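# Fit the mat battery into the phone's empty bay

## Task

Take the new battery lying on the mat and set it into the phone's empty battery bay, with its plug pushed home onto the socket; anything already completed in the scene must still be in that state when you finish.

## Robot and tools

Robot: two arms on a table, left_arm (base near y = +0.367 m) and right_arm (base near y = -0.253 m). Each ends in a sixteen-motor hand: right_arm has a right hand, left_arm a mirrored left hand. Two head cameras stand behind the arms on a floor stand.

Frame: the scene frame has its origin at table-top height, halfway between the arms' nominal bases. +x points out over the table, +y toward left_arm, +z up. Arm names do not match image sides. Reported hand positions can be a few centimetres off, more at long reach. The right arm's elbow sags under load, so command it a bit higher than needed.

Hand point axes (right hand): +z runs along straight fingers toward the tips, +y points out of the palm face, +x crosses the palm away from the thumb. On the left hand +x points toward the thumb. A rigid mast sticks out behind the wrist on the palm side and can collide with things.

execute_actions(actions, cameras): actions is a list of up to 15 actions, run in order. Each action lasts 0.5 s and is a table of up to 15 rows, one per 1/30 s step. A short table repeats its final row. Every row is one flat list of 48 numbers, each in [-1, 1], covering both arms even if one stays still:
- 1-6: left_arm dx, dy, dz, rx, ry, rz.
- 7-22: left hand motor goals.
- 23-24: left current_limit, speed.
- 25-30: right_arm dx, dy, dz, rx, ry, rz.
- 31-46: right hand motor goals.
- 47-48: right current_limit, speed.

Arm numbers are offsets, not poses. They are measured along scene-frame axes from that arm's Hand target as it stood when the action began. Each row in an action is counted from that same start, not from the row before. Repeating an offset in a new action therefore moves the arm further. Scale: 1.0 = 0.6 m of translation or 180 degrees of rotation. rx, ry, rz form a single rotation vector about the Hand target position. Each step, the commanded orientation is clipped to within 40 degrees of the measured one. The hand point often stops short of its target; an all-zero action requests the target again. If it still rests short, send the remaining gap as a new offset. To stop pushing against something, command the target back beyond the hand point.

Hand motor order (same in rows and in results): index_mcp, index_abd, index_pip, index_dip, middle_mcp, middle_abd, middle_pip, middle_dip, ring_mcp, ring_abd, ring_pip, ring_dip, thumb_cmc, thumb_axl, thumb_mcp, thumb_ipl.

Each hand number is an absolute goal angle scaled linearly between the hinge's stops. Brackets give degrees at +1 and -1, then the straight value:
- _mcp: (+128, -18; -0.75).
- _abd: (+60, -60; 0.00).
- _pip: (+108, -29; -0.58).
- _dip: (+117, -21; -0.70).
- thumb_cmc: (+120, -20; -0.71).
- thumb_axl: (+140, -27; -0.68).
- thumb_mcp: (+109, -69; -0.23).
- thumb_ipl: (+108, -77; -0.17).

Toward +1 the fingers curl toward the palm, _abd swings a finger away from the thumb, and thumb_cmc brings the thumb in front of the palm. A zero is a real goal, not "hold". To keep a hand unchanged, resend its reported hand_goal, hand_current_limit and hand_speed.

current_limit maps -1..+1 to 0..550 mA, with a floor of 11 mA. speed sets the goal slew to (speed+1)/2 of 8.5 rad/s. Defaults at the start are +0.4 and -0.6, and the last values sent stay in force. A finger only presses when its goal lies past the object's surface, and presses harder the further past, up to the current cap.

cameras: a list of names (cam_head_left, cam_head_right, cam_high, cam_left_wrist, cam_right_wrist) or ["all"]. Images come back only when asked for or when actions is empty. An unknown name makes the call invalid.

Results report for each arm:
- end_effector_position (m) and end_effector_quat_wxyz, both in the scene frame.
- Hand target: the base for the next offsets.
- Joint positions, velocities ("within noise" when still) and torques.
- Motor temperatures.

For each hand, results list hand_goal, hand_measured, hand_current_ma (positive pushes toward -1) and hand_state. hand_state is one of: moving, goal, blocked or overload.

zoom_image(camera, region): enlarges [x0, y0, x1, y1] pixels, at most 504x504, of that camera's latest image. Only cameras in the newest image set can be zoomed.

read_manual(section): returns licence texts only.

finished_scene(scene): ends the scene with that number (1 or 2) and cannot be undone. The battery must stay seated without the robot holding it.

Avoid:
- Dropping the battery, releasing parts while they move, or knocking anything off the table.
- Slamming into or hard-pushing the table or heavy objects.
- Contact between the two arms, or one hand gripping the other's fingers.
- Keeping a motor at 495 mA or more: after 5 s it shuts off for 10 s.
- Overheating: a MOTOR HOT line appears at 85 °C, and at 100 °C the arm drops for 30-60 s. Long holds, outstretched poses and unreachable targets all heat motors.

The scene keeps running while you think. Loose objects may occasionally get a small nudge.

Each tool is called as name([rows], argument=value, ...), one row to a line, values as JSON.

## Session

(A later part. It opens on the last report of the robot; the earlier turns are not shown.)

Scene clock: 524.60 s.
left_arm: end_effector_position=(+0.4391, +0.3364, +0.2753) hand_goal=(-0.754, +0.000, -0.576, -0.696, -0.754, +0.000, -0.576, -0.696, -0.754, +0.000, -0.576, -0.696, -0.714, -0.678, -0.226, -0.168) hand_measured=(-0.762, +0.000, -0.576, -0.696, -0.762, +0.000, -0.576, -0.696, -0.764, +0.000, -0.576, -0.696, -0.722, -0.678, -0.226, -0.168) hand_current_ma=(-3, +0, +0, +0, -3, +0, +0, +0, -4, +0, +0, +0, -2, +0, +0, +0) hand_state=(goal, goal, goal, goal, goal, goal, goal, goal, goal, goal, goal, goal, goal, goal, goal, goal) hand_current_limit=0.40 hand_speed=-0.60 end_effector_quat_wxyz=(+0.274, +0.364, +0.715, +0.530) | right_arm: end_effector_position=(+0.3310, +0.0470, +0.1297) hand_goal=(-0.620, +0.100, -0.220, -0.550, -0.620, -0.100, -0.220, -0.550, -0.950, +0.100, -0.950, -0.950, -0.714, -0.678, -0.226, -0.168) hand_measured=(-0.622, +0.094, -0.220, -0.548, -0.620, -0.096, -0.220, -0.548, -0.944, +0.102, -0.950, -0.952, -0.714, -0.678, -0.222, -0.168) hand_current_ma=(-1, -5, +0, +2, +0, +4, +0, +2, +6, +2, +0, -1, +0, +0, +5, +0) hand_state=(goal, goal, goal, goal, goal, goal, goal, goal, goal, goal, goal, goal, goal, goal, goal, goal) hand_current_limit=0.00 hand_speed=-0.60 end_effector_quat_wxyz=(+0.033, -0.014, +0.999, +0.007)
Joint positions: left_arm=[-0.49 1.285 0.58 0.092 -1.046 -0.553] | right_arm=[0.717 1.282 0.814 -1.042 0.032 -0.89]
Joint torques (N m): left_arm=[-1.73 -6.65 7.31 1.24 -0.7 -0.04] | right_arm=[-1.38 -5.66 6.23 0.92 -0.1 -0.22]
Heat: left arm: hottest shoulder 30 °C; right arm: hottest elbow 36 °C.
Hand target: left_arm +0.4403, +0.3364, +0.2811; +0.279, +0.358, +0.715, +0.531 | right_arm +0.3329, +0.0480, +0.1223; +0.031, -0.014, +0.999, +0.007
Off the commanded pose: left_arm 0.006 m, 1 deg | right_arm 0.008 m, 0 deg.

execute_actions([
  [[0,0,0,0,0,0,-0.754,0,-0.576,-0.696,-0.754,0,-0.576,-0.696,-0.754,0,-0.576,-0.696,-0.714,-0.678,-0.226,-0.168,0.4,-0.6,0,-0.003,0,0,0,0.016,-0.62,0.10,-0.22,-0.55,-0.62,-0.10,-0.22,-0.55,-0.95,0.1,-0.95,-0.95,-0.714,-0.678,-0.226,-0.168,0.0,-0.6]],
], cameras=["cam_right_wrist"])

zoom_image(camera="cam_right_wrist", region=[280, 0, 480, 160])

Scene clock: 526.20 s.
left_arm: end_effector_position=(+0.4391, +0.3364, +0.2753) hand_goal=(-0.754, +0.000, -0.576, -0.696, -0.754, +0.000, -0.576, -0.696, -0.754, +0.000, -0.576, -0.696, -0.714, -0.678, -0.226, -0.168) hand_measured=(-0.762, +0.000, -0.576, -0.696, -0.762, +0.000, -0.576, -0.696, -0.764, +0.000, -0.576, -0.696, -0.722, -0.678, -0.226, -0.168) hand_current_ma=(-3, +0, +0, +0, -3, +0, +0, +0, -4, +0, +0, +0, -2, +0, +0, +0) hand_state=(goal, goal, goal, goal, goal, goal, goal, goal, goal, goal, goal, goal, goal, goal, goal, goal) hand_current_limit=0.40 hand_speed=-0.60 end_effector_quat_wxyz=(+0.274, +0.364, +0.715, +0.530) | right_arm: end_effector_position=(+0.3303, +0.0461, +0.1290) hand_goal=(-0.620, +0.100, -0.220, -0.550, -0.620, -0.100, -0.220, -0.550, -0.950, +0.100, -0.950, -0.950, -0.714, -0.678, -0.226, -0.168) hand_measured=(-0.622, +0.094, -0.220, -0.548, -0.618, -0.096, -0.218, -0.548, -0.944, +0.102, -0.950, -0.952, -0.714, -0.678, -0.222, -0.168) hand_current_ma=(-1, -5, +0, +2, +2, +3, +2, +2, +6, +2, +0, -1, +0, +0, +5, +0) hand_state=(goal, goal, goal, goal, goal, goal, goal, goal, goal, goal, goal, goal, goal, goal, goal, goal) hand_current_limit=0.00 hand_speed=-0.60 end_effector_quat_wxyz=(+0.033, -0.037, +0.999, +0.009)
Joint positions: left_arm=[-0.49 1.285 0.58 0.092 -1.046 -0.553] | right_arm=[0.704 1.285 0.814 -1.036 0.027 -0.946]
Joint torques (N m): left_arm=[-1.38 -6.42 7.1 1.29 -0.67 -0.08] | right_arm=[-1.73 -5.3 6.49 0.62 -0.14 -0.23]
Heat: left arm: hottest shoulder 30 °C; right arm: hottest elbow 36 °C.
Hand target: left_arm +0.4403, +0.3364, +0.2811; +0.279, +0.358, +0.715, +0.531 | right_arm +0.3329, +0.0462, +0.1223; +0.031, -0.040, +0.999, +0.008
Off the commanded pose: left_arm 0.006 m, 1 deg | right_arm 0.007 m, 0 deg.
Images, in order (width x height): cam_right_wrist 672x504.

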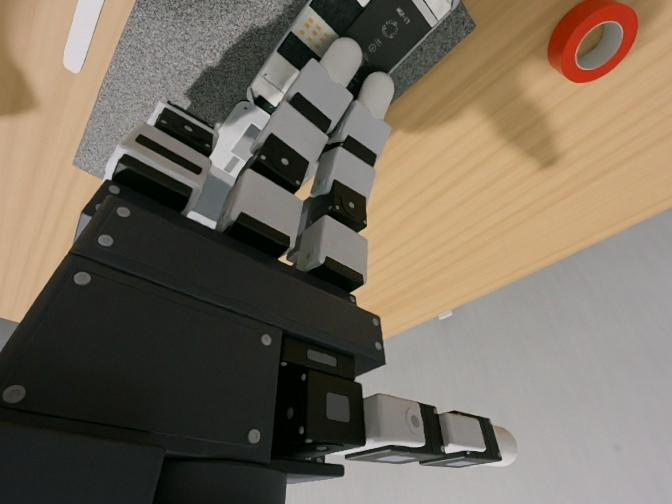

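Scaled by 2.520 from the camera's 672x504 image, which has a finer 960x720 frame.

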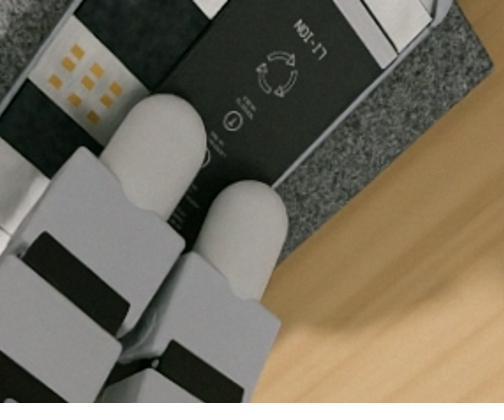

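execute_actions([
  [[0,0,0,0,0,0,-0.754,0,-0.576,-0.696,-0.754,0,-0.576,-0.696,-0.754,0,-0.576,-0.696,-0.714,-0.678,-0.226,-0.168,0.4,-0.6,0,0,-0.006,0,0,0,-0.62,0.10,-0.22,-0.55,-0.62,-0.10,-0.22,-0.55,-0.95,0.1,-0.95,-0.95,-0.714,-0.678,-0.226,-0.168,0.0,-0.6]],
], cameras=["cam_right_wrist", "cam_head_left"])

zoom_image(camera="cam_right_wrist", region=[360, 0, 480, 90])

zoom_image(camera="cam_head_left", region=[230, 315, 310, 375])

Scene clock: 527.60 s.
left_arm: end_effector_position=(+0.4391, +0.3364, +0.2753) hand_goal=(-0.754, +0.000, -0.576, -0.696, -0.754, +0.000, -0.576, -0.696, -0.754, +0.000, -0.576, -0.696, -0.714, -0.678, -0.226, -0.168) hand_measured=(-0.762, +0.000, -0.576, -0.696, -0.762, +0.000, -0.576, -0.696, -0.764, +0.000, -0.576, -0.696, -0.722, -0.678, -0.226, -0.168) hand_current_ma=(-3, +0, +0, +0, -3, +0, +0, +0, -4, +0, +0, +0, -2, +0, +0, +0) hand_state=(goal, goal, goal, goal, goal, goal, goal, goal, goal, goal, goal, goal, goal, goal, goal, goal) hand_current_limit=0.40 hand_speed=-0.60 end_effector_quat_wxyz=(+0.274, +0.364, +0.715, +0.530) | right_arm: end_effector_position=(+0.3310, +0.0458, +0.1285) hand_goal=(-0.620, +0.100, -0.220, -0.550, -0.620, -0.100, -0.220, -0.550, -0.950, +0.100, -0.950, -0.950, -0.714, -0.678, -0.226, -0.168) hand_measured=(-0.620, +0.096, -0.220, -0.548, -0.616, -0.096, -0.212, -0.544, -0.944, +0.102, -0.950, -0.952, -0.714, -0.678, -0.222, -0.168) hand_current_ma=(-1, -4, +0, +2, +4, +3, +11, +6, +6, +2, +0, -1, +0, +0, +5, +0) hand_state=(goal, goal, goal, goal, goal, goal, goal, goal, goal, goal, goal, goal, goal, goal, goal, goal) hand_current_limit=0.00 hand_speed=-0.60 end_effector_quat_wxyz=(+0.037, -0.041, +0.998, +0.008)
Joint positions: left_arm=[-0.49 1.285 0.58 0.092 -1.046 -0.553] | right_arm=[0.703 1.285 0.812 -1.03 0.032 -0.957]
Joint torques (N m): left_arm=[-1.32 -6.48 6.93 1.37 -0.65 -0.08] | right_arm=[-2.32 -5.66 6.22 0.83 -0.11 -0.22]
Heat: left arm: hottest shoulder 30 °C; right arm: hottest elbow 36 °C.
Hand target: left_arm +0.4403, +0.3364, +0.2811; +0.279, +0.358, +0.715, +0.531 | right_arm +0.3329, +0.0462, +0.1187; +0.031, -0.040, +0.999, +0.008
Off the commanded pose: left_arm 0.006 m, 1 deg | right_arm 0.010 m, 1 deg.
Images, in order (width x height): cam_head_left 672x504, cam_right_wrist 672x504.

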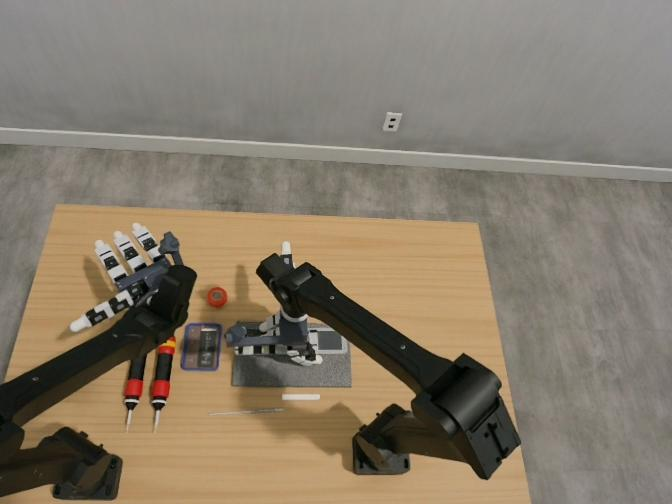

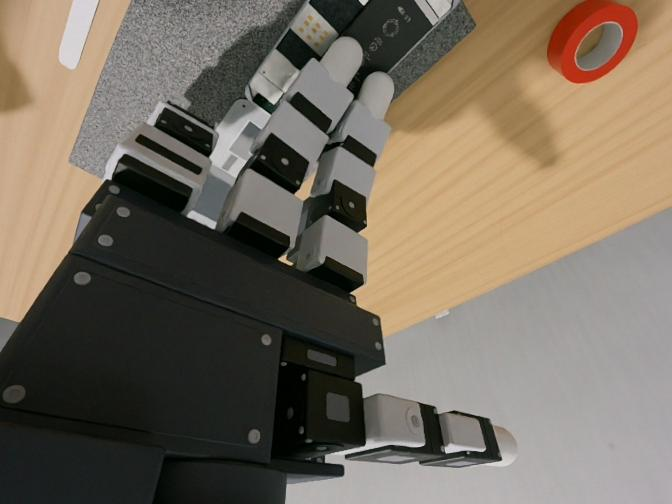

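Scaled by 4.200 from the camera's 672x504 image, which has a finer 960x720 frame.

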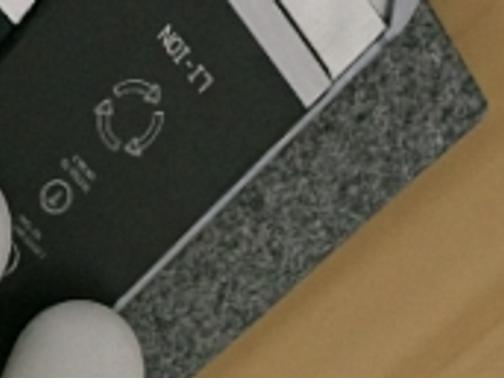

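Scaled by 6.300 from the camera's 672x504 image, which has a finer 960x720 frame.

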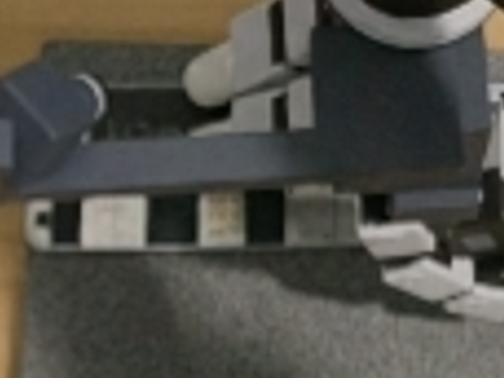

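execute_actions([
  [[0,0,0,0,0,0,-0.754,0,-0.576,-0.696,-0.754,0,-0.576,-0.696,-0.754,0,-0.576,-0.696,-0.714,-0.678,-0.226,-0.168,0.4,-0.6,0,0,0,0,0,0,-0.62,0.13,-0.22,-0.55,-0.62,-0.07,-0.22,-0.55,-0.95,0.2,-0.95,-0.95,-0.714,-0.678,-0.226,-0.168,0.2,-0.8]],
], cameras=["cam_right_wrist"])

zoom_image(camera="cam_right_wrist", region=[360, 0, 480, 90])

Scene clock: 534.20 s.
left_arm: end_effector_position=(+0.4391, +0.3364, +0.2753) hand_goal=(-0.754, +0.000, -0.576, -0.696, -0.754, +0.000, -0.576, -0.696, -0.754, +0.000, -0.576, -0.696, -0.714, -0.678, -0.226, -0.168) hand_measured=(-0.762, +0.000, -0.576, -0.696, -0.762, +0.000, -0.576, -0.696, -0.764, +0.000, -0.576, -0.696, -0.722, -0.678, -0.226, -0.168) hand_current_ma=(-3, +0, +0, +0, -3, +0, +0, +0, -4, +0, +0, +0, -2, +0, +0, +0) hand_state=(goal, goal, goal, goal, goal, goal, goal, goal, goal, goal, goal, goal, goal, goal, goal, goal) hand_current_limit=0.40 hand_speed=-0.60 end_effector_quat_wxyz=(+0.274, +0.364, +0.715, +0.530) | right_arm: end_effector_position=(+0.3324, +0.0455, +0.1287) hand_goal=(-0.620, +0.130, -0.220, -0.550, -0.620, -0.070, -0.220, -0.550, -0.950, +0.200, -0.950, -0.950, -0.714, -0.678, -0.226, -0.168) hand_measured=(-0.620, +0.118, -0.220, -0.548, -0.616, -0.074, -0.212, -0.544, -0.944, +0.196, -0.950, -0.952, -0.714, -0.678, -0.222, -0.168) hand_current_ma=(-1, -14, +0, +2, +5, -3, +11, +6, +6, -4, +0, -1, +0, +0, +5, +0) hand_state=(goal, goal, goal, goal, goal, goal, goal, goal, goal, goal, goal, goal, goal, goal, goal, goal) hand_current_limit=0.20 hand_speed=-0.80 end_effector_quat_wxyz=(+0.037, -0.036, +0.999, +0.009)
Joint positions: left_arm=[-0.49 1.285 0.58 0.092 -1.046 -0.553] | right_arm=[0.701 1.285 0.812 -1.028 0.032 -0.949]
Joint torques (N m): left_arm=[-0.91 -6.77 7.13 1.2 -0.64 -0.06] | right_arm=[-1.2 -4.72 6.16 0.69 -0.18 -0.25]
Heat: left arm: hottest shoulder 30 °C; right arm: hottest elbow 35 °C.
Hand target: left_arm +0.4403, +0.3364, +0.2811; +0.279, +0.358, +0.715, +0.531 | right_arm +0.3329, +0.0462, +0.1187; +0.031, -0.040, +0.999, +0.008
Off the commanded pose: left_arm 0.006 m, 1 deg | right_arm 0.010 m, 1 deg.
Images, in order (width x height): cam_right_wrist 672x504.

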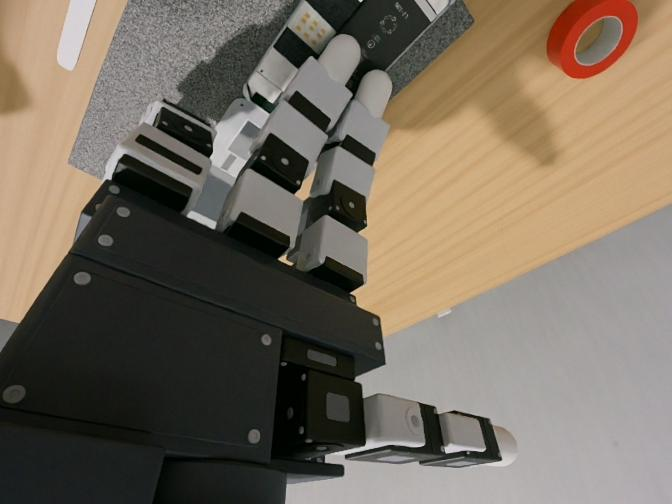

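Scaled by 4.200 from the camera's 672x504 image, which has a finer 960x720 frame.

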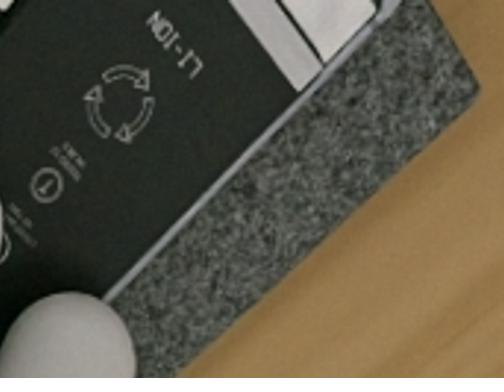

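execute_actions([
  [[0,0,0,0,0,0,-0.754,0,-0.576,-0.696,-0.754,0,-0.576,-0.696,-0.754,0,-0.576,-0.696,-0.714,-0.678,-0.226,-0.168,0.4,-0.6,-0.003,0,-0.005,0,0,0,-0.62,0.07,-0.22,-0.55,-0.62,-0.13,-0.22,-0.55,-0.95,0.1,-0.95,-0.95,-0.714,-0.678,-0.226,-0.168,0.2,-0.8]],
], cameras=["cam_right_wrist"])

zoom_image(camera="cam_right_wrist", region=[360, 0, 480, 90])

Scene clock: 535.57 s.
left_arm: end_effector_position=(+0.4391, +0.3364, +0.2753) hand_goal=(-0.754, +0.000, -0.576, -0.696, -0.754, +0.000, -0.576, -0.696, -0.754, +0.000, -0.576, -0.696, -0.714, -0.678, -0.226, -0.168) hand_measured=(-0.762, +0.000, -0.576, -0.696, -0.762, +0.000, -0.576, -0.696, -0.764, +0.000, -0.576, -0.696, -0.722, -0.678, -0.226, -0.168) hand_current_ma=(-3, +0, +0, +0, -3, +0, +0, +0, -4, +0, +0, +0, -2, +0, +0, +0) hand_state=(goal, goal, goal, goal, goal, goal, goal, goal, goal, goal, goal, goal, goal, goal, goal, goal) hand_current_limit=0.40 hand_speed=-0.60 end_effector_quat_wxyz=(+0.274, +0.364, +0.715, +0.530) | right_arm: end_effector_position=(+0.3306, +0.0447, +0.1259) hand_goal=(-0.620, +0.070, -0.220, -0.550, -0.620, -0.130, -0.220, -0.550, -0.950, +0.100, -0.950, -0.950, -0.714, -0.678, -0.226, -0.168) hand_measured=(-0.618, +0.074, -0.216, -0.548, -0.614, -0.116, -0.208, -0.542, -0.944, +0.104, -0.950, -0.952, -0.714, -0.678, -0.222, -0.168) hand_current_ma=(+3, +4, +3, +2, +7, +18, +16, +9, +6, +2, +0, -1, +0, +0, +5, +0) hand_state=(goal, goal, goal, goal, goal, goal, goal, goal, goal, goal, goal, goal, goal, goal, goal, goal) hand_current_limit=0.20 hand_speed=-0.80 end_effector_quat_wxyz=(+0.036, -0.040, +0.999, +0.008)
Joint positions: left_arm=[-0.49 1.285 0.58 0.092 -1.046 -0.553] | right_arm=[0.701 1.287 0.806 -1.024 0.032 -0.957]
Joint torques (N m): left_arm=[-1.9 -6.48 7.19 1.22 -0.65 -0.1] | right_arm=[-0.91 -5.89 5.9 0.8 -0.13 -0.15]
Heat: left arm: hottest shoulder 30 °C; right arm: hottest elbow 35 °C.
Hand target: left_arm +0.4403, +0.3364, +0.2811; +0.279, +0.358, +0.715, +0.531 | right_arm +0.3311, +0.0462, +0.1157; +0.031, -0.040, +0.999, +0.008
Off the commanded pose: left_arm 0.006 m, 1 deg | right_arm 0.010 m, 1 deg.
Images, in order (width x height): cam_right_wrist 672x504.

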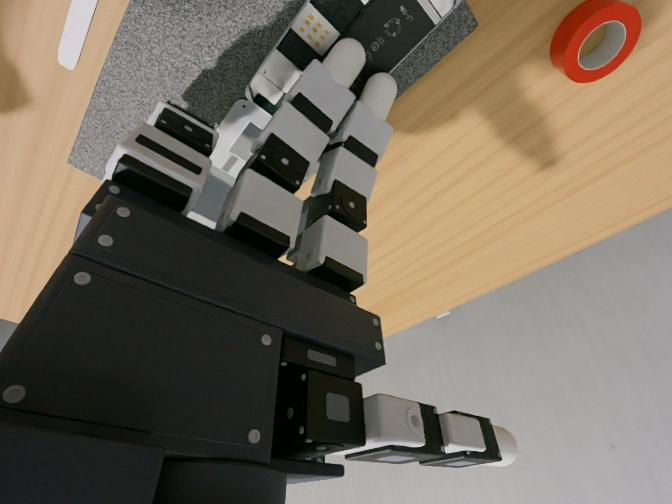

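Scaled by 4.200 from the camera's 672x504 image, which has a finer 960x720 frame.

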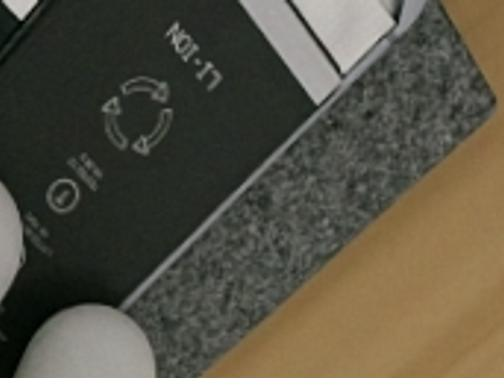

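execute_actions([
  [[0,0,0,0,0,0,-0.754,0,-0.576,-0.696,-0.754,0,-0.576,-0.696,-0.754,0,-0.576,-0.696,-0.714,-0.678,-0.226,-0.168,0.4,-0.6,0,0,0.1,0,0,-0.016,-0.62,0.09,-0.22,-0.55,-0.62,-0.09,-0.22,-0.55,-0.95,0.1,-0.95,-0.95,-0.714,-0.678,-0.226,-0.168,0.0,-0.6]],
  [[0,0,0,0,0,0,-0.754,0,-0.576,-0.696,-0.754,0,-0.576,-0.696,-0.754,0,-0.576,-0.696,-0.714,-0.678,-0.226,-0.168,0.4,-0.6,0,-0.16,0.04,0,0,0,-0.62,0.09,-0.22,-0.55,-0.62,-0.09,-0.22,-0.55,-0.95,0.1,-0.95,-0.95,-0.714,-0.678,-0.226,-0.168,0.0,-0.6]],
], cameras=["cam_right_wrist", "cam_head_left", "cam_head_right"])

zoom_image(camera="cam_head_left", region=[230, 315, 310, 375])

zoom_image(camera="cam_head_right", region=[250, 315, 330, 375])

Scene clock: 538.30 s.
left_arm: end_effector_position=(+0.4391, +0.3364, +0.2753) hand_goal=(-0.754, +0.000, -0.576, -0.696, -0.754, +0.000, -0.576, -0.696, -0.754, +0.000, -0.576, -0.696, -0.714, -0.678, -0.226, -0.168) hand_measured=(-0.762, +0.000, -0.576, -0.696, -0.762, +0.000, -0.576, -0.696, -0.764, +0.000, -0.576, -0.696, -0.722, -0.678, -0.226, -0.168) hand_current_ma=(-3, +0, +0, +0, -3, +0, +0, +0, -4, +0, +0, +0, -2, +0, +0, +0) hand_state=(goal, goal, goal, goal, goal, goal, goal, goal, goal, goal, goal, goal, goal, goal, goal, goal) hand_current_limit=0.40 hand_speed=-0.60 end_effector_quat_wxyz=(+0.274, +0.364, +0.715, +0.530) | right_arm: end_effector_position=(+0.3288, -0.0492, +0.1948) hand_goal=(-0.620, +0.090, -0.220, -0.550, -0.620, -0.090, -0.220, -0.550, -0.950, +0.100, -0.950, -0.950, -0.714, -0.678, -0.226, -0.168) hand_measured=(-0.620, +0.088, -0.220, -0.548, -0.620, -0.092, -0.220, -0.548, -0.944, +0.102, -0.950, -0.952, -0.714, -0.678, -0.222, -0.168) hand_current_ma=(-1, -2, +1, +2, +0, -1, +1, +2, +7, +1, +0, -1, +0, +0, +5, +0) hand_state=(goal, goal, goal, goal, goal, goal, goal, goal, goal, goal, goal, goal, goal, goal, goal, goal) hand_current_limit=0.00 hand_speed=-0.60 end_effector_quat_wxyz=(+0.029, -0.013, +0.999, +0.002)
Joint positions: left_arm=[-0.49 1.285 0.58 0.092 -1.046 -0.553] | right_arm=[0.453 1.06 0.829 -1.286 0.021 -1.15]
Joint torques (N m): left_arm=[-1.2 -7 7.21 1.21 -0.65 -0.08] | right_arm=[-1.14 -5.01 7.83 -0.05 -0.2 -0.25]
Heat: left arm: hottest shoulder 30 °C; right arm: hottest elbow 35 °C.
Hand target: left_arm +0.4403, +0.3364, +0.2811; +0.279, +0.358, +0.715, +0.531 | right_arm +0.3311, -0.0498, +0.1997; +0.031, -0.014, +0.999, +0.007
Off the commanded pose: left_arm 0.006 m, 1 deg | right_arm 0.005 m, 1 deg.
Images, in order (width x height): cam_head_left 672x504, cam_head_right 672x504, cam_right_wrist 672x504.

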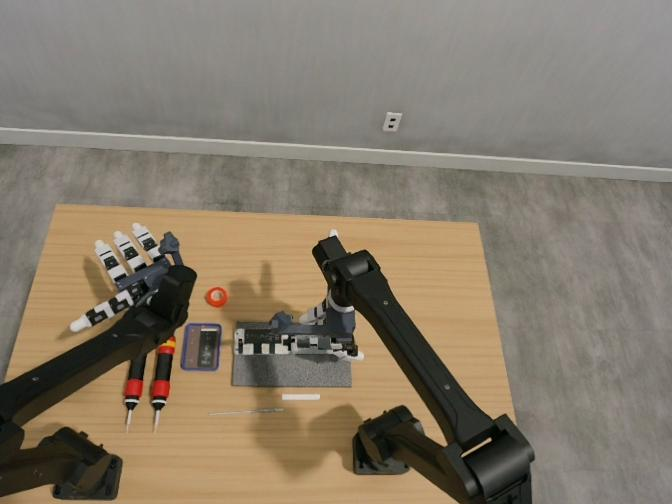

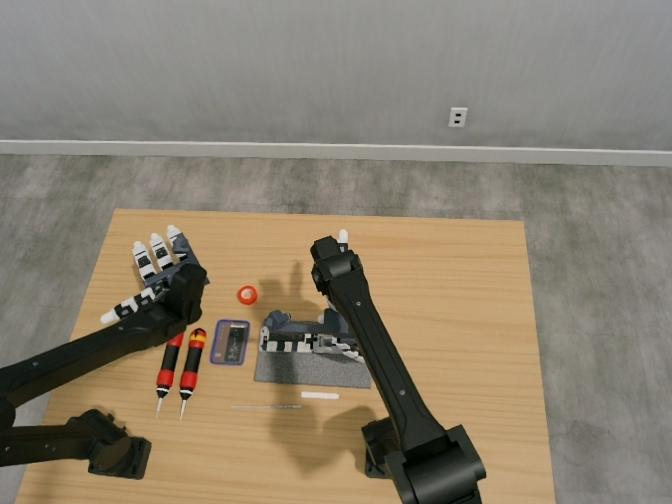

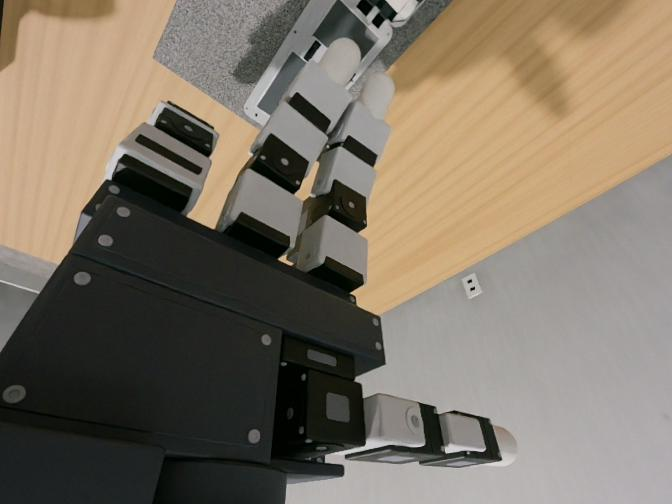

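Scaled by 6.300 from the camera's 672x504 image, which has a finer 960x720 frame.

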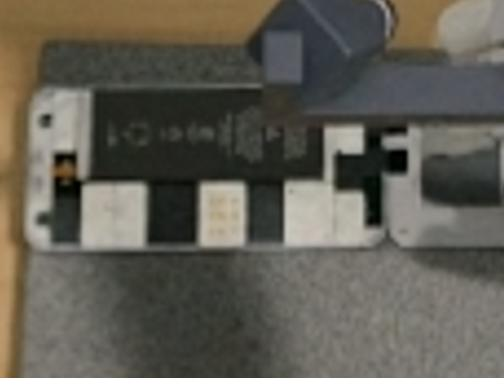

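Scaled by 6.300 from the camera's 672x504 image, which has a finer 960x720 frame.

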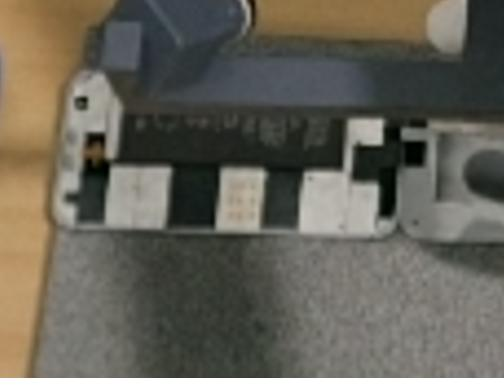

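execute_actions([
  [[0,0,0,0,0,0,-0.754,0,-0.576,-0.696,-0.754,0,-0.576,-0.696,-0.754,0,-0.576,-0.696,-0.714,-0.678,-0.226,-0.168,0.4,-0.6,0.0075,0.1315,0,0,0,0,-0.95,-0.1,-0.95,-0.95,-0.62,0,-0.22,-0.55,-0.95,0.1,-0.95,-0.95,-0.714,-0.678,-0.226,-0.168,0.0,-0.6]],
  [[0,0,0,0,0,0,-0.754,0,-0.576,-0.696,-0.754,0,-0.576,-0.696,-0.754,0,-0.576,-0.696,-0.714,-0.678,-0.226,-0.168,0.4,-0.6,0.0073,0.1315,0,0,0,0,-0.95,-0.1,-0.95,-0.95,-0.62,0,-0.22,-0.55,-0.95,0.1,-0.95,-0.95,-0.714,-0.678,-0.226,-0.168,0.0,-0.6]],
  [[0,0,0,0,0,0,-0.754,0,-0.576,-0.696,-0.754,0,-0.576,-0.696,-0.754,0,-0.576,-0.696,-0.714,-0.678,-0.226,-0.168,0.4,-0.6,0,0,-0.103,0,0,0,-0.95,-0.1,-0.95,-0.95,-0.62,0,-0.22,-0.55,-0.95,0.1,-0.95,-0.95,-0.714,-0.678,-0.226,-0.168,0.0,-0.6]],
], cameras=["cam_right_wrist"])

zoom_image(camera="cam_right_wrist", region=[260, 0, 460, 160])

Scene clock: 542.17 s.
left_arm: end_effector_position=(+0.4391, +0.3364, +0.2753) hand_goal=(-0.754, +0.000, -0.576, -0.696, -0.754, +0.000, -0.576, -0.696, -0.754, +0.000, -0.576, -0.696, -0.714, -0.678, -0.226, -0.168) hand_measured=(-0.762, +0.000, -0.576, -0.696, -0.762, +0.000, -0.576, -0.696, -0.764, +0.000, -0.576, -0.696, -0.722, -0.678, -0.226, -0.168) hand_current_ma=(-3, +0, +0, +0, -3, +0, +0, +0, -4, +0, +0, +0, -2, +0, +0, +0) hand_state=(goal, goal, goal, goal, goal, goal, goal, goal, goal, goal, goal, goal, goal, goal, goal, goal) hand_current_limit=0.40 hand_speed=-0.60 end_effector_quat_wxyz=(+0.274, +0.364, +0.715, +0.530) | right_arm: end_effector_position=(+0.3333, +0.1042, +0.1371) hand_goal=(-0.950, -0.100, -0.950, -0.950, -0.620, +0.000, -0.220, -0.550, -0.950, +0.100, -0.950, -0.950, -0.714, -0.678, -0.226, -0.168) hand_measured=(-0.944, -0.098, -0.944, -0.946, -0.620, -0.002, -0.220, -0.548, -0.946, +0.102, -0.950, -0.952, -0.714, -0.678, -0.222, -0.168) hand_current_ma=(+8, +2, +7, +3, -1, -1, +0, +2, +6, +1, +0, -1, +0, +0, +5, +0) hand_state=(goal, goal, goal, goal, goal, goal, goal, goal, goal, goal, goal, goal, goal, goal, goal, goal) hand_current_limit=0.00 hand_speed=-0.60 end_effector_quat_wxyz=(+0.024, -0.021, +0.999, +0.004)
Joint positions: left_arm=[-0.49 1.285 0.58 0.092 -1.046 -0.553] | right_arm=[0.824 1.396 0.946 -1.082 0.029 -0.796]
Joint torques (N m): left_arm=[-1.49 -6.83 7.21 1.09 -0.64 -0.05] | right_arm=[-0.67 -8.47 7.31 0.58 0.23 -0.12]
Heat: left arm: hottest shoulder 30 °C; right arm: hottest elbow 35 °C.
Hand target: left_arm +0.4403, +0.3364, +0.2811; +0.279, +0.358, +0.715, +0.531 | right_arm +0.3399, +0.1080, +0.1379; +0.031, -0.014, +0.999, +0.007
Off the commanded pose: left_arm 0.006 m, 1 deg | right_arm 0.008 m, 1 deg.
Images, in order (width x height): cam_right_wrist 672x504.

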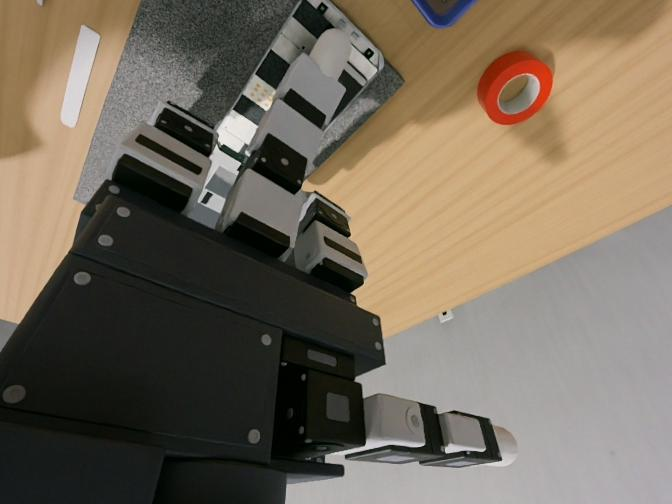

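Scaled by 2.520 from the camera's 672x504 image, which has a finer 960x720 frame.

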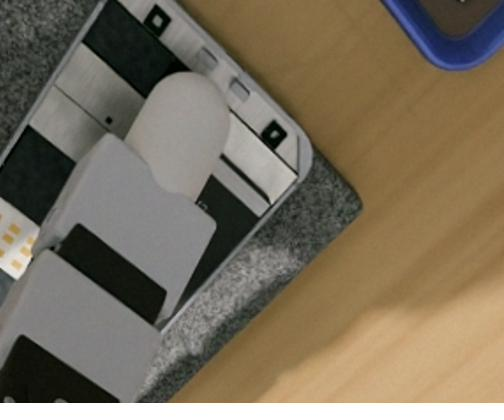

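execute_actions([
  [[0,0,0,0,0,0,-0.754,0,-0.576,-0.696,-0.754,0,-0.576,-0.696,-0.754,0,-0.576,-0.696,-0.714,-0.678,-0.226,-0.168,0.4,-0.6,0.0,0,-0.022,0,0,0,-0.95,-0.1,-0.95,-0.95,-0.62,0,-0.22,-0.55,-0.95,0.1,-0.95,-0.95,-0.714,-0.678,-0.226,-0.168,0.3,-0.6]],
], cameras=["cam_right_wrist"])

execute_actions([
  [[0,0,0,0,0,0,-0.754,0,-0.576,-0.696,-0.754,0,-0.576,-0.696,-0.754,0,-0.576,-0.696,-0.714,-0.678,-0.226,-0.168,0.4,-0.6,0.0,0,-0.015,0,0,0,-0.95,-0.1,-0.95,-0.95,-0.62,0,-0.22,-0.55,-0.95,0.1,-0.95,-0.95,-0.714,-0.678,-0.226,-0.168,0.3,-0.6]],
])

Scene clock: 544.47 s.
left_arm: end_effector_position=(+0.4391, +0.3364, +0.2753) hand_goal=(-0.754, +0.000, -0.576, -0.696, -0.754, +0.000, -0.576, -0.696, -0.754, +0.000, -0.576, -0.696, -0.714, -0.678, -0.226, -0.168) hand_measured=(-0.762, +0.000, -0.576, -0.696, -0.762, +0.000, -0.576, -0.696, -0.764, +0.000, -0.576, -0.696, -0.722, -0.678, -0.226, -0.168) hand_current_ma=(-3, +0, +0, +0, -3, +0, +0, +0, -4, +0, +0, +0, -2, +0, +0, +0) hand_state=(goal, goal, goal, goal, goal, goal, goal, goal, goal, goal, goal, goal, goal, goal, goal, goal) hand_current_limit=0.40 hand_speed=-0.60 end_effector_quat_wxyz=(+0.274, +0.364, +0.715, +0.530) | right_arm: end_effector_position=(+0.3349, +0.1059, +0.1291) hand_goal=(-0.950, -0.100, -0.950, -0.950, -0.620, +0.000, -0.220, -0.550, -0.950, +0.100, -0.950, -0.950, -0.714, -0.678, -0.226, -0.168) hand_measured=(-0.944, -0.098, -0.944, -0.946, -0.620, +0.000, -0.220, -0.548, -0.946, +0.102, -0.950, -0.952, -0.714, -0.678, -0.222, -0.168) hand_current_ma=(+8, +2, +7, +3, +0, +0, +0, +2, +6, +1, +0, -1, +0, +0, +5, +0) hand_state=(goal, goal, goal, goal, goal, goal, goal, goal, goal, goal, goal, goal, goal, goal, goal, goal) hand_current_limit=0.30 hand_speed=-0.60 end_effector_quat_wxyz=(+0.028, -0.021, +0.999, +0.008)
Joint positions: left_arm=[-0.49 1.285 0.58 0.092 -1.046 -0.553] | right_arm=[0.824 1.406 0.93 -1.045 0.029 -0.796]
Joint torques (N m): left_arm=[-1.67 -6.3 7.05 1.24 -0.64 -0.07] | right_arm=[-1.03 -6.83 6.6 0.59 0.25 -0.1]
Heat: left arm: hottest shoulder 30 °C; right arm: hottest elbow 35 °C.
Hand target: left_arm +0.4403, +0.3364, +0.2811; +0.279, +0.358, +0.715, +0.531 | right_arm +0.3399, +0.1080, +0.1247; +0.031, -0.014, +0.999, +0.007
Off the commanded pose: left_arm 0.006 m, 1 deg | right_arm 0.007 m, 1 deg.
Images, in order (width x height): cam_right_wrist 672x504.

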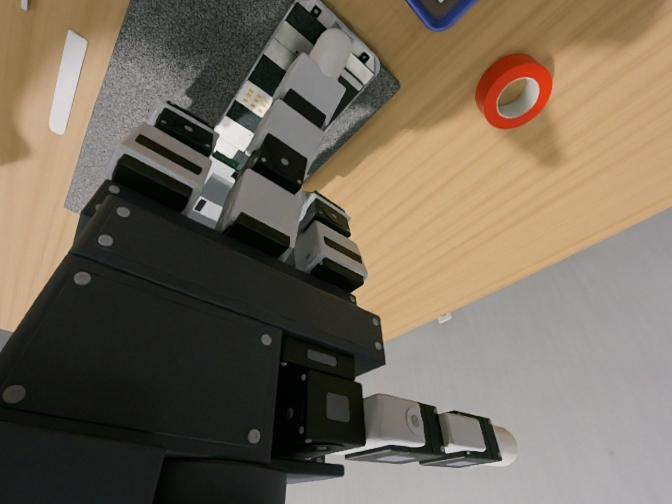

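Scene clock: 545.27 s.
left_arm: end_effector_position=(+0.4391, +0.3364, +0.2753) hand_goal=(-0.754, +0.000, -0.576, -0.696, -0.754, +0.000, -0.576, -0.696, -0.754, +0.000, -0.576, -0.696, -0.714, -0.678, -0.226, -0.168) hand_measured=(-0.762, +0.000, -0.576, -0.696, -0.762, +0.000, -0.576, -0.696, -0.764, +0.000, -0.576, -0.696, -0.722, -0.678, -0.226, -0.168) hand_current_ma=(-3, +0, +0, +0, -3, +0, +0, +0, -4, +0, +0, +0, -2, +0, +0, +0) hand_state=(goal, goal, goal, goal, goal, goal, goal, goal, goal, goal, goal, goal, goal, goal, goal, goal) hand_current_limit=0.40 hand_speed=-0.60 end_effector_quat_wxyz=(+0.274, +0.364, +0.715, +0.530) | right_arm: end_effector_position=(+0.3379, +0.1070, +0.1273) hand_goal=(-0.950, -0.100, -0.950, -0.950, -0.620, +0.000, -0.220, -0.550, -0.950, +0.100, -0.950, -0.950, -0.714, -0.678, -0.226, -0.168) hand_measured=(-0.944, -0.098, -0.944, -0.946, -0.612, +0.004, -0.212, -0.546, -0.946, +0.102, -0.950, -0.952, -0.714, -0.678, -0.222, -0.168) hand_current_ma=(+8, +2, +7, +3, +11, +3, +10, +5, +6, +1, +0, -1, +0, +0, +5, +0) hand_state=(goal, goal, goal, goal, goal, goal, goal, goal, goal, goal, goal, goal, goal, goal, goal, goal) hand_current_limit=0.30 hand_speed=-0.60 end_effector_quat_wxyz=(+0.033, -0.020, +0.999, +0.013)
Joint positions: left_arm=[-0.49 1.285 0.58 0.092 -1.046 -0.553] | right_arm=[0.821 1.408 0.923 -1.021 0.029 -0.796]
Joint torques (N m): left_arm=[-1.73 -6.77 6.98 1.25 -0.66 -0.06] | right_arm=[-1.08 -7 6.26 0.84 0.23 -0.1]
Heat: left arm: hottest shoulder 30 °C; right arm: hottest elbow 35 °C.
Hand target: left_arm +0.4403, +0.3364, +0.2811; +0.279, +0.358, +0.715, +0.531 | right_arm +0.3399, +0.1080, +0.1157; +0.031, -0.014, +0.999, +0.007
Off the commanded pose: left_arm 0.006 m, 1 deg | right_arm 0.012 m, 1 deg.

execute_actions([
  [[0,0,0,0,0,0,-0.754,0,-0.576,-0.696,-0.754,0,-0.576,-0.696,-0.754,0,-0.576,-0.696,-0.714,-0.678,-0.226,-0.168,0.4,-0.6,-0.005,0,-0.015,0,0,0,-0.95,-0.1,-0.95,-0.95,-0.62,0,-0.22,-0.55,-0.95,0.1,-0.95,-0.95,-0.714,-0.678,-0.226,-0.168,0.3,-0.6]],
], cameras=["cam_right_wrist"])

zoom_image(camera="cam_right_wrist", region=[260, 0, 420, 140])

Scene clock: 546.67 s.
left_arm: end_effector_position=(+0.4391, +0.3364, +0.2753) hand_goal=(-0.754, +0.000, -0.576, -0.696, -0.754, +0.000, -0.576, -0.696, -0.754, +0.000, -0.576, -0.696, -0.714, -0.678, -0.226, -0.168) hand_measured=(-0.762, +0.000, -0.576, -0.696, -0.762, +0.000, -0.576, -0.696, -0.764, +0.000, -0.576, -0.696, -0.722, -0.678, -0.226, -0.168) hand_current_ma=(-3, +0, +0, +0, -3, +0, +0, +0, -4, +0, +0, +0, -2, +0, +0, +0) hand_state=(goal, goal, goal, goal, goal, goal, goal, goal, goal, goal, goal, goal, goal, goal, goal, goal) hand_current_limit=0.40 hand_speed=-0.60 end_effector_quat_wxyz=(+0.274, +0.364, +0.715, +0.530) | right_arm: end_effector_position=(+0.3382, +0.1052, +0.1237) hand_goal=(-0.950, -0.100, -0.950, -0.950, -0.620, +0.000, -0.220, -0.550, -0.950, +0.100, -0.950, -0.950, -0.714, -0.678, -0.226, -0.168) hand_measured=(-0.944, -0.098, -0.944, -0.946, -0.606, +0.010, -0.194, -0.532, -0.946, +0.102, -0.950, -0.952, -0.714, -0.678, -0.222, -0.168) hand_current_ma=(+8, +2, +7, +3, +26, +10, +50, +30, +6, +1, +0, -1, +0, +0, +5, +0) hand_state=(goal, goal, goal, goal, goal, goal, blocked, goal, goal, goal, goal, goal, goal, goal, goal, goal) hand_current_limit=0.30 hand_speed=-0.60 end_effector_quat_wxyz=(+0.037, -0.019, +0.999, +0.012)
Joint positions: left_arm=[-0.49 1.285 0.58 0.092 -1.046 -0.553] | right_arm=[0.821 1.408 0.912 -1.007 0.036 -0.794]
Joint torques (N m): left_arm=[-1.85 -6.01 6.97 1.37 -0.62 -0.08] | right_arm=[0.03 -6.48 5.65 1.09 0.21 0.02]
Heat: left arm: hottest shoulder 30 °C; right arm: hottest elbow 35 °C.
Hand target: left_arm +0.4403, +0.3364, +0.2811; +0.279, +0.358, +0.715, +0.531 | right_arm +0.3369, +0.1080, +0.1067; +0.031, -0.014, +0.999, +0.007
Off the commanded pose: left_arm 0.006 m, 1 deg | right_arm 0.017 m, 1 deg.
Images, in order (width x height): cam_right_wrist 672x504.

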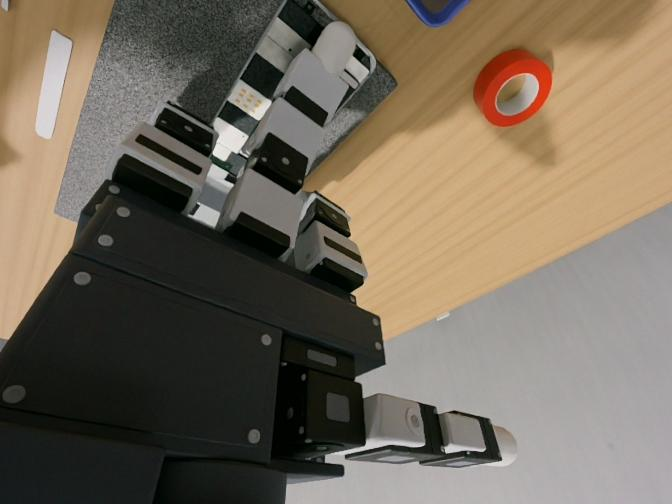

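Scaled by 3.150 from the camera's 672x504 image, which has a finer 960x720 frame.

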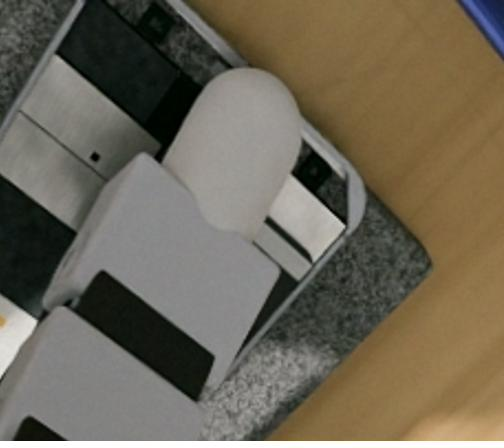

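execute_actions([
  [[0,0,0,0,0,0,-0.754,0,-0.576,-0.696,-0.754,0,-0.576,-0.696,-0.754,0,-0.576,-0.696,-0.714,-0.678,-0.226,-0.168,0.4,-0.6,0,0,0.08,0,0,0,-0.95,-0.1,-0.95,-0.95,-0.62,0,-0.22,-0.55,-0.95,0.1,-0.95,-0.95,-0.714,-0.678,-0.226,-0.168,0.0,-0.6]],
  [[0,0,0,0,0,0,-0.754,0,-0.576,-0.696,-0.754,0,-0.576,-0.696,-0.754,0,-0.576,-0.696,-0.714,-0.678,-0.226,-0.168,0.4,-0.6,0.0,-0.03,0,0,0,0,-0.95,-0.1,-0.95,-0.95,-0.62,0,-0.22,-0.55,-0.95,0.1,-0.95,-0.95,-0.714,-0.678,-0.226,-0.168,0.0,-0.6]],
], cameras=["cam_right_wrist"])

zoom_image(camera="cam_right_wrist", region=[280, 0, 440, 140])

Scene clock: 548.70 s.
left_arm: end_effector_position=(+0.4391, +0.3364, +0.2753) hand_goal=(-0.754, +0.000, -0.576, -0.696, -0.754, +0.000, -0.576, -0.696, -0.754, +0.000, -0.576, -0.696, -0.714, -0.678, -0.226, -0.168) hand_measured=(-0.762, +0.000, -0.576, -0.696, -0.762, +0.000, -0.576, -0.696, -0.764, +0.000, -0.576, -0.696, -0.722, -0.678, -0.226, -0.168) hand_current_ma=(-3, +0, +0, +0, -3, +0, +0, +0, -4, +0, +0, +0, -2, +0, +0, +0) hand_state=(goal, goal, goal, goal, goal, goal, goal, goal, goal, goal, goal, goal, goal, goal, goal, goal) hand_current_limit=0.40 hand_speed=-0.60 end_effector_quat_wxyz=(+0.274, +0.364, +0.715, +0.530) | right_arm: end_effector_position=(+0.3301, +0.0861, +0.1395) hand_goal=(-0.950, -0.100, -0.950, -0.950, -0.620, +0.000, -0.220, -0.550, -0.950, +0.100, -0.950, -0.950, -0.714, -0.678, -0.226, -0.168) hand_measured=(-0.944, -0.098, -0.944, -0.946, -0.618, -0.002, -0.218, -0.548, -0.946, +0.102, -0.950, -0.952, -0.714, -0.678, -0.222, -0.168) hand_current_ma=(+7, +2, +6, +3, +1, -2, +1, +2, +6, +1, +0, -1, +0, +0, +5, +0) hand_state=(goal, goal, goal, goal, goal, goal, goal, goal, goal, goal, goal, goal, goal, goal, goal, goal) hand_current_limit=0.00 hand_speed=-0.60 end_effector_quat_wxyz=(+0.018, -0.012, +1.000, -0.004)
Joint positions: left_arm=[-0.49 1.285 0.58 0.092 -1.046 -0.553] | right_arm=[0.801 1.36 0.923 -1.113 0.03 -0.799]
Joint torques (N m): left_arm=[-1.85 -5.66 7.15 1.2 -0.69 -0.09] | right_arm=[-1.9 -9.58 8.08 -0.06 0.12 -0.24]
Heat: left arm: hottest shoulder 30 °C; right arm: hottest elbow 35 °C.
Hand target: left_arm +0.4403, +0.3364, +0.2811; +0.279, +0.358, +0.715, +0.531 | right_arm +0.3369, +0.0900, +0.1547; +0.031, -0.014, +0.999, +0.007
Off the commanded pose: left_arm 0.006 m, 1 deg | right_arm 0.017 m, 2 deg.
Images, in order (width x height): cam_right_wrist 672x504.

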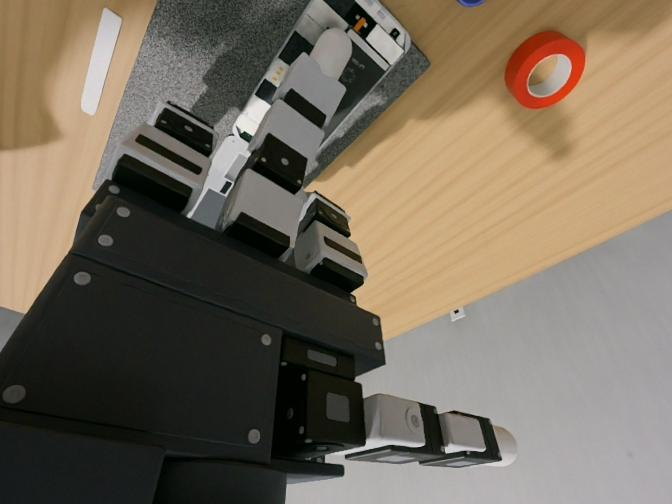

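Scaled by 3.150 from the camera's 672x504 image, which has a finer 960x720 frame.

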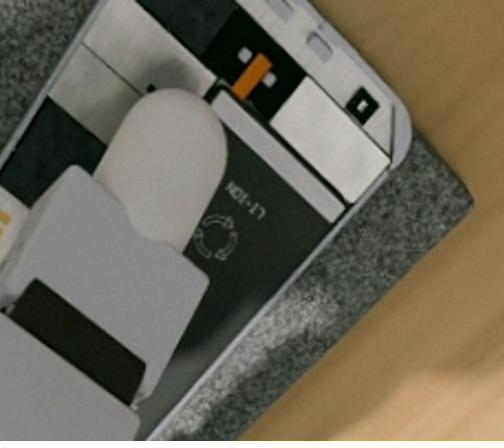

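zoom_image(camera="cam_right_wrist", region=[330, 0, 400, 60])

Scaled by 7.200 from the camera's 672x504 image, which has a finer 960x720 frame.

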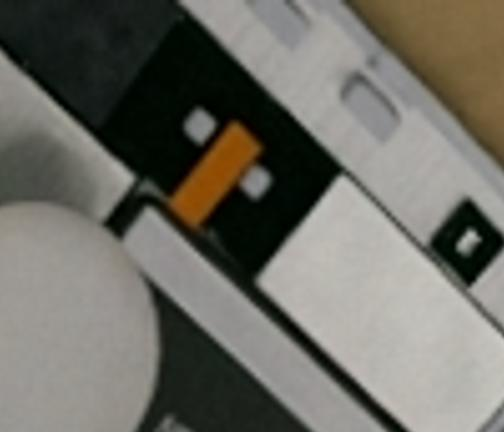

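execute_actions([
  [[0,0,0,0,0,0,-0.754,0,-0.576,-0.696,-0.754,0,-0.576,-0.696,-0.754,0,-0.576,-0.696,-0.714,-0.678,-0.226,-0.168,0.4,-0.6,-0.0015,0.0242,0.05,0,0,0,-0.95,-0.1,-0.95,-0.95,-0.62,0,-0.22,-0.55,-0.95,0.1,-0.95,-0.95,-0.714,-0.678,-0.226,-0.168,0.0,-0.6]],
  [[0,0,0,0,0,0,-0.754,0,-0.576,-0.696,-0.754,0,-0.576,-0.696,-0.754,0,-0.576,-0.696,-0.714,-0.678,-0.226,-0.168,0.4,-0.6,0.0,0,-0.078,0,0,0,-0.95,-0.1,-0.95,-0.95,-0.62,0,-0.22,-0.55,-0.95,0.1,-0.95,-0.95,-0.714,-0.678,-0.226,-0.168,0.0,-0.6]],
], cameras=["cam_right_wrist"])

zoom_image(camera="cam_right_wrist", region=[280, 0, 440, 140])

Scene clock: 553.37 s.
left_arm: end_effector_position=(+0.4391, +0.3364, +0.2753) hand_goal=(-0.754, +0.000, -0.576, -0.696, -0.754, +0.000, -0.576, -0.696, -0.754, +0.000, -0.576, -0.696, -0.714, -0.678, -0.226, -0.168) hand_measured=(-0.762, +0.000, -0.576, -0.696, -0.762, +0.000, -0.576, -0.696, -0.764, +0.000, -0.576, -0.696, -0.722, -0.678, -0.226, -0.168) hand_current_ma=(-3, +0, +0, +0, -3, +0, +0, +0, -4, +0, +0, +0, -2, +0, +0, +0) hand_state=(goal, goal, goal, goal, goal, goal, goal, goal, goal, goal, goal, goal, goal, goal, goal, goal) hand_current_limit=0.40 hand_speed=-0.60 end_effector_quat_wxyz=(+0.274, +0.364, +0.715, +0.530) | right_arm: end_effector_position=(+0.3341, +0.0995, +0.1409) hand_goal=(-0.950, -0.100, -0.950, -0.950, -0.620, +0.000, -0.220, -0.550, -0.950, +0.100, -0.950, -0.950, -0.714, -0.678, -0.226, -0.168) hand_measured=(-0.944, -0.098, -0.944, -0.946, -0.620, -0.002, -0.218, -0.548, -0.946, +0.102, -0.950, -0.952, -0.714, -0.678, -0.222, -0.168) hand_current_ma=(+7, +2, +6, +3, +0, -2, +1, +2, +6, +1, +0, -1, +0, +0, +5, +0) hand_state=(goal, goal, goal, goal, goal, goal, goal, goal, goal, goal, goal, goal, goal, goal, goal, goal) hand_current_limit=0.00 hand_speed=-0.60 end_effector_quat_wxyz=(+0.028, -0.017, +0.999, +0.006)
Joint positions: left_arm=[-0.49 1.285 0.58 0.092 -1.046 -0.553] | right_arm=[0.816 1.377 0.937 -1.082 0.03 -0.794]
Joint torques (N m): left_arm=[-1.49 -6.89 7.16 1.14 -0.69 -0.06] | right_arm=[0.73 -7.65 6.79 0.54 0.2 -0.11]
Heat: left arm: hottest shoulder 30 °C; right arm: hottest elbow 35 °C.
Hand target: left_arm +0.4403, +0.3364, +0.2811; +0.279, +0.358, +0.715, +0.531 | right_arm +0.3360, +0.1045, +0.1379; +0.031, -0.014, +0.999, +0.007
Off the commanded pose: left_arm 0.006 m, 1 deg | right_arm 0.006 m, 0 deg.
Images, in order (width x height): cam_right_wrist 672x504.

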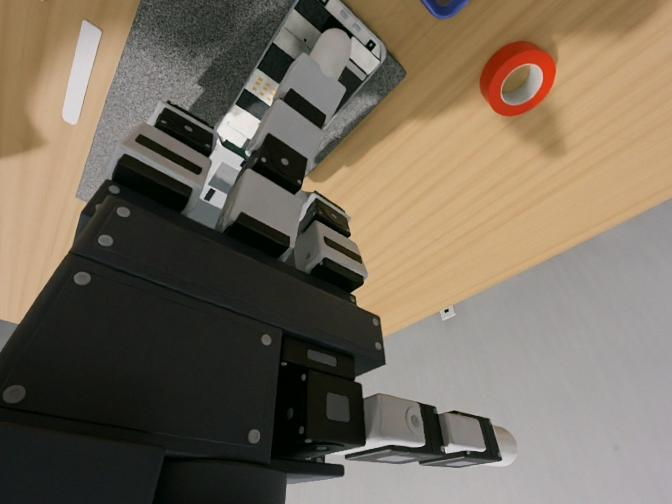

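Scaled by 3.150 from the camera's 672x504 image, which has a finer 960x720 frame.

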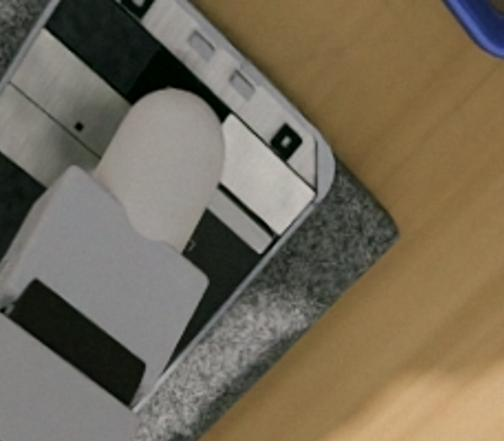

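execute_actions([
  [[0,0,0,0,0,0,-0.754,0,-0.576,-0.696,-0.754,0,-0.576,-0.696,-0.754,0,-0.576,-0.696,-0.714,-0.678,-0.226,-0.168,0.4,-0.6,-0.0108,0.0058,0.08,0,0,0,-0.95,-0.1,-0.95,-0.95,-0.62,0,-0.22,-0.55,-0.95,0.1,-0.95,-0.95,-0.714,-0.678,-0.226,-0.168,0.0,-0.6]],
  [[0,0,0,0,0,0,-0.754,0,-0.576,-0.696,-0.754,0,-0.576,-0.696,-0.754,0,-0.576,-0.696,-0.714,-0.678,-0.226,-0.168,0.4,-0.6,0.0,0,-0.09,0,0,0,-0.95,-0.1,-0.95,-0.95,-0.62,0,-0.22,-0.55,-0.95,0.1,-0.95,-0.95,-0.714,-0.678,-0.226,-0.168,0.0,-0.6]],
], cameras=["cam_right_wrist"])

zoom_image(camera="cam_right_wrist", region=[280, 0, 440, 140])

Scene clock: 555.93 s.
left_arm: end_effector_position=(+0.4391, +0.3364, +0.2753) hand_goal=(-0.754, +0.000, -0.576, -0.696, -0.754, +0.000, -0.576, -0.696, -0.754, +0.000, -0.576, -0.696, -0.714, -0.678, -0.226, -0.168) hand_measured=(-0.762, +0.000, -0.576, -0.696, -0.762, +0.000, -0.576, -0.696, -0.764, +0.000, -0.576, -0.696, -0.722, -0.678, -0.226, -0.168) hand_current_ma=(-3, +0, +0, +0, -3, +0, +0, +0, -4, +0, +0, +0, -2, +0, +0, +0) hand_state=(goal, goal, goal, goal, goal, goal, goal, goal, goal, goal, goal, goal, goal, goal, goal, goal) hand_current_limit=0.40 hand_speed=-0.60 end_effector_quat_wxyz=(+0.274, +0.364, +0.715, +0.530) | right_arm: end_effector_position=(+0.3272, +0.1029, +0.1339) hand_goal=(-0.950, -0.100, -0.950, -0.950, -0.620, +0.000, -0.220, -0.550, -0.950, +0.100, -0.950, -0.950, -0.714, -0.678, -0.226, -0.168) hand_measured=(-0.944, -0.098, -0.944, -0.946, -0.620, -0.002, -0.218, -0.548, -0.946, +0.102, -0.950, -0.952, -0.714, -0.678, -0.222, -0.168) hand_current_ma=(+7, +2, +6, +3, +0, -1, +1, +2, +6, +1, +0, -1, +0, +0, +5, +0) hand_state=(goal, goal, goal, goal, goal, goal, goal, goal, goal, goal, goal, goal, goal, goal, goal, goal) hand_current_limit=0.00 hand_speed=-0.60 end_effector_quat_wxyz=(+0.026, -0.017, +0.999, +0.006)
Joint positions: left_arm=[-0.49 1.285 0.58 0.092 -1.046 -0.553] | right_arm=[0.836 1.382 0.921 -1.065 0.03 -0.775]
Joint torques (N m): left_arm=[-1.44 -6.01 7.17 1.11 -0.69 -0.04] | right_arm=[-0.15 -7.71 6.8 0.59 0.22 -0.14]
Heat: left arm: hottest shoulder 30 °C; right arm: hottest elbow 35 °C.
Hand target: left_arm +0.4403, +0.3364, +0.2811; +0.279, +0.358, +0.715, +0.531 | right_arm +0.3296, +0.1080, +0.1319; +0.031, -0.014, +0.999, +0.007
Off the commanded pose: left_arm 0.006 m, 1 deg | right_arm 0.006 m, 1 deg.
Images, in order (width x height): cam_right_wrist 672x504.

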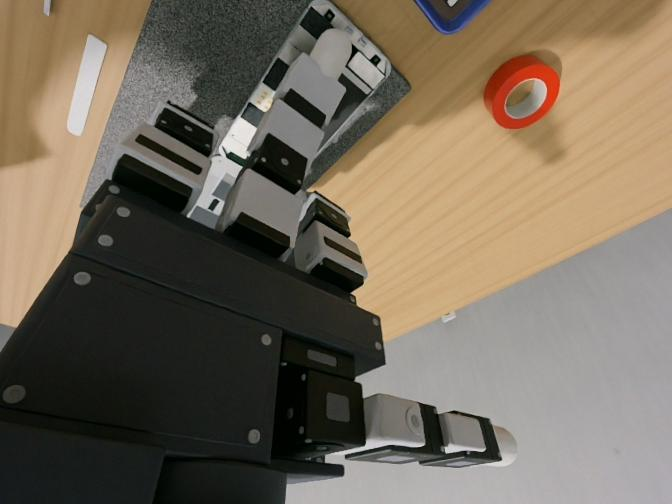

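Scaled by 3.150 from the camera's 672x504 image, which has a finer 960x720 frame.

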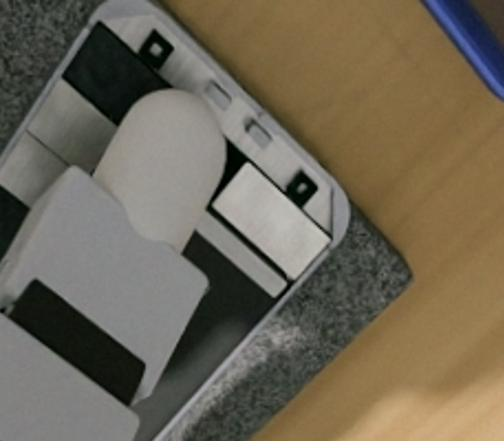

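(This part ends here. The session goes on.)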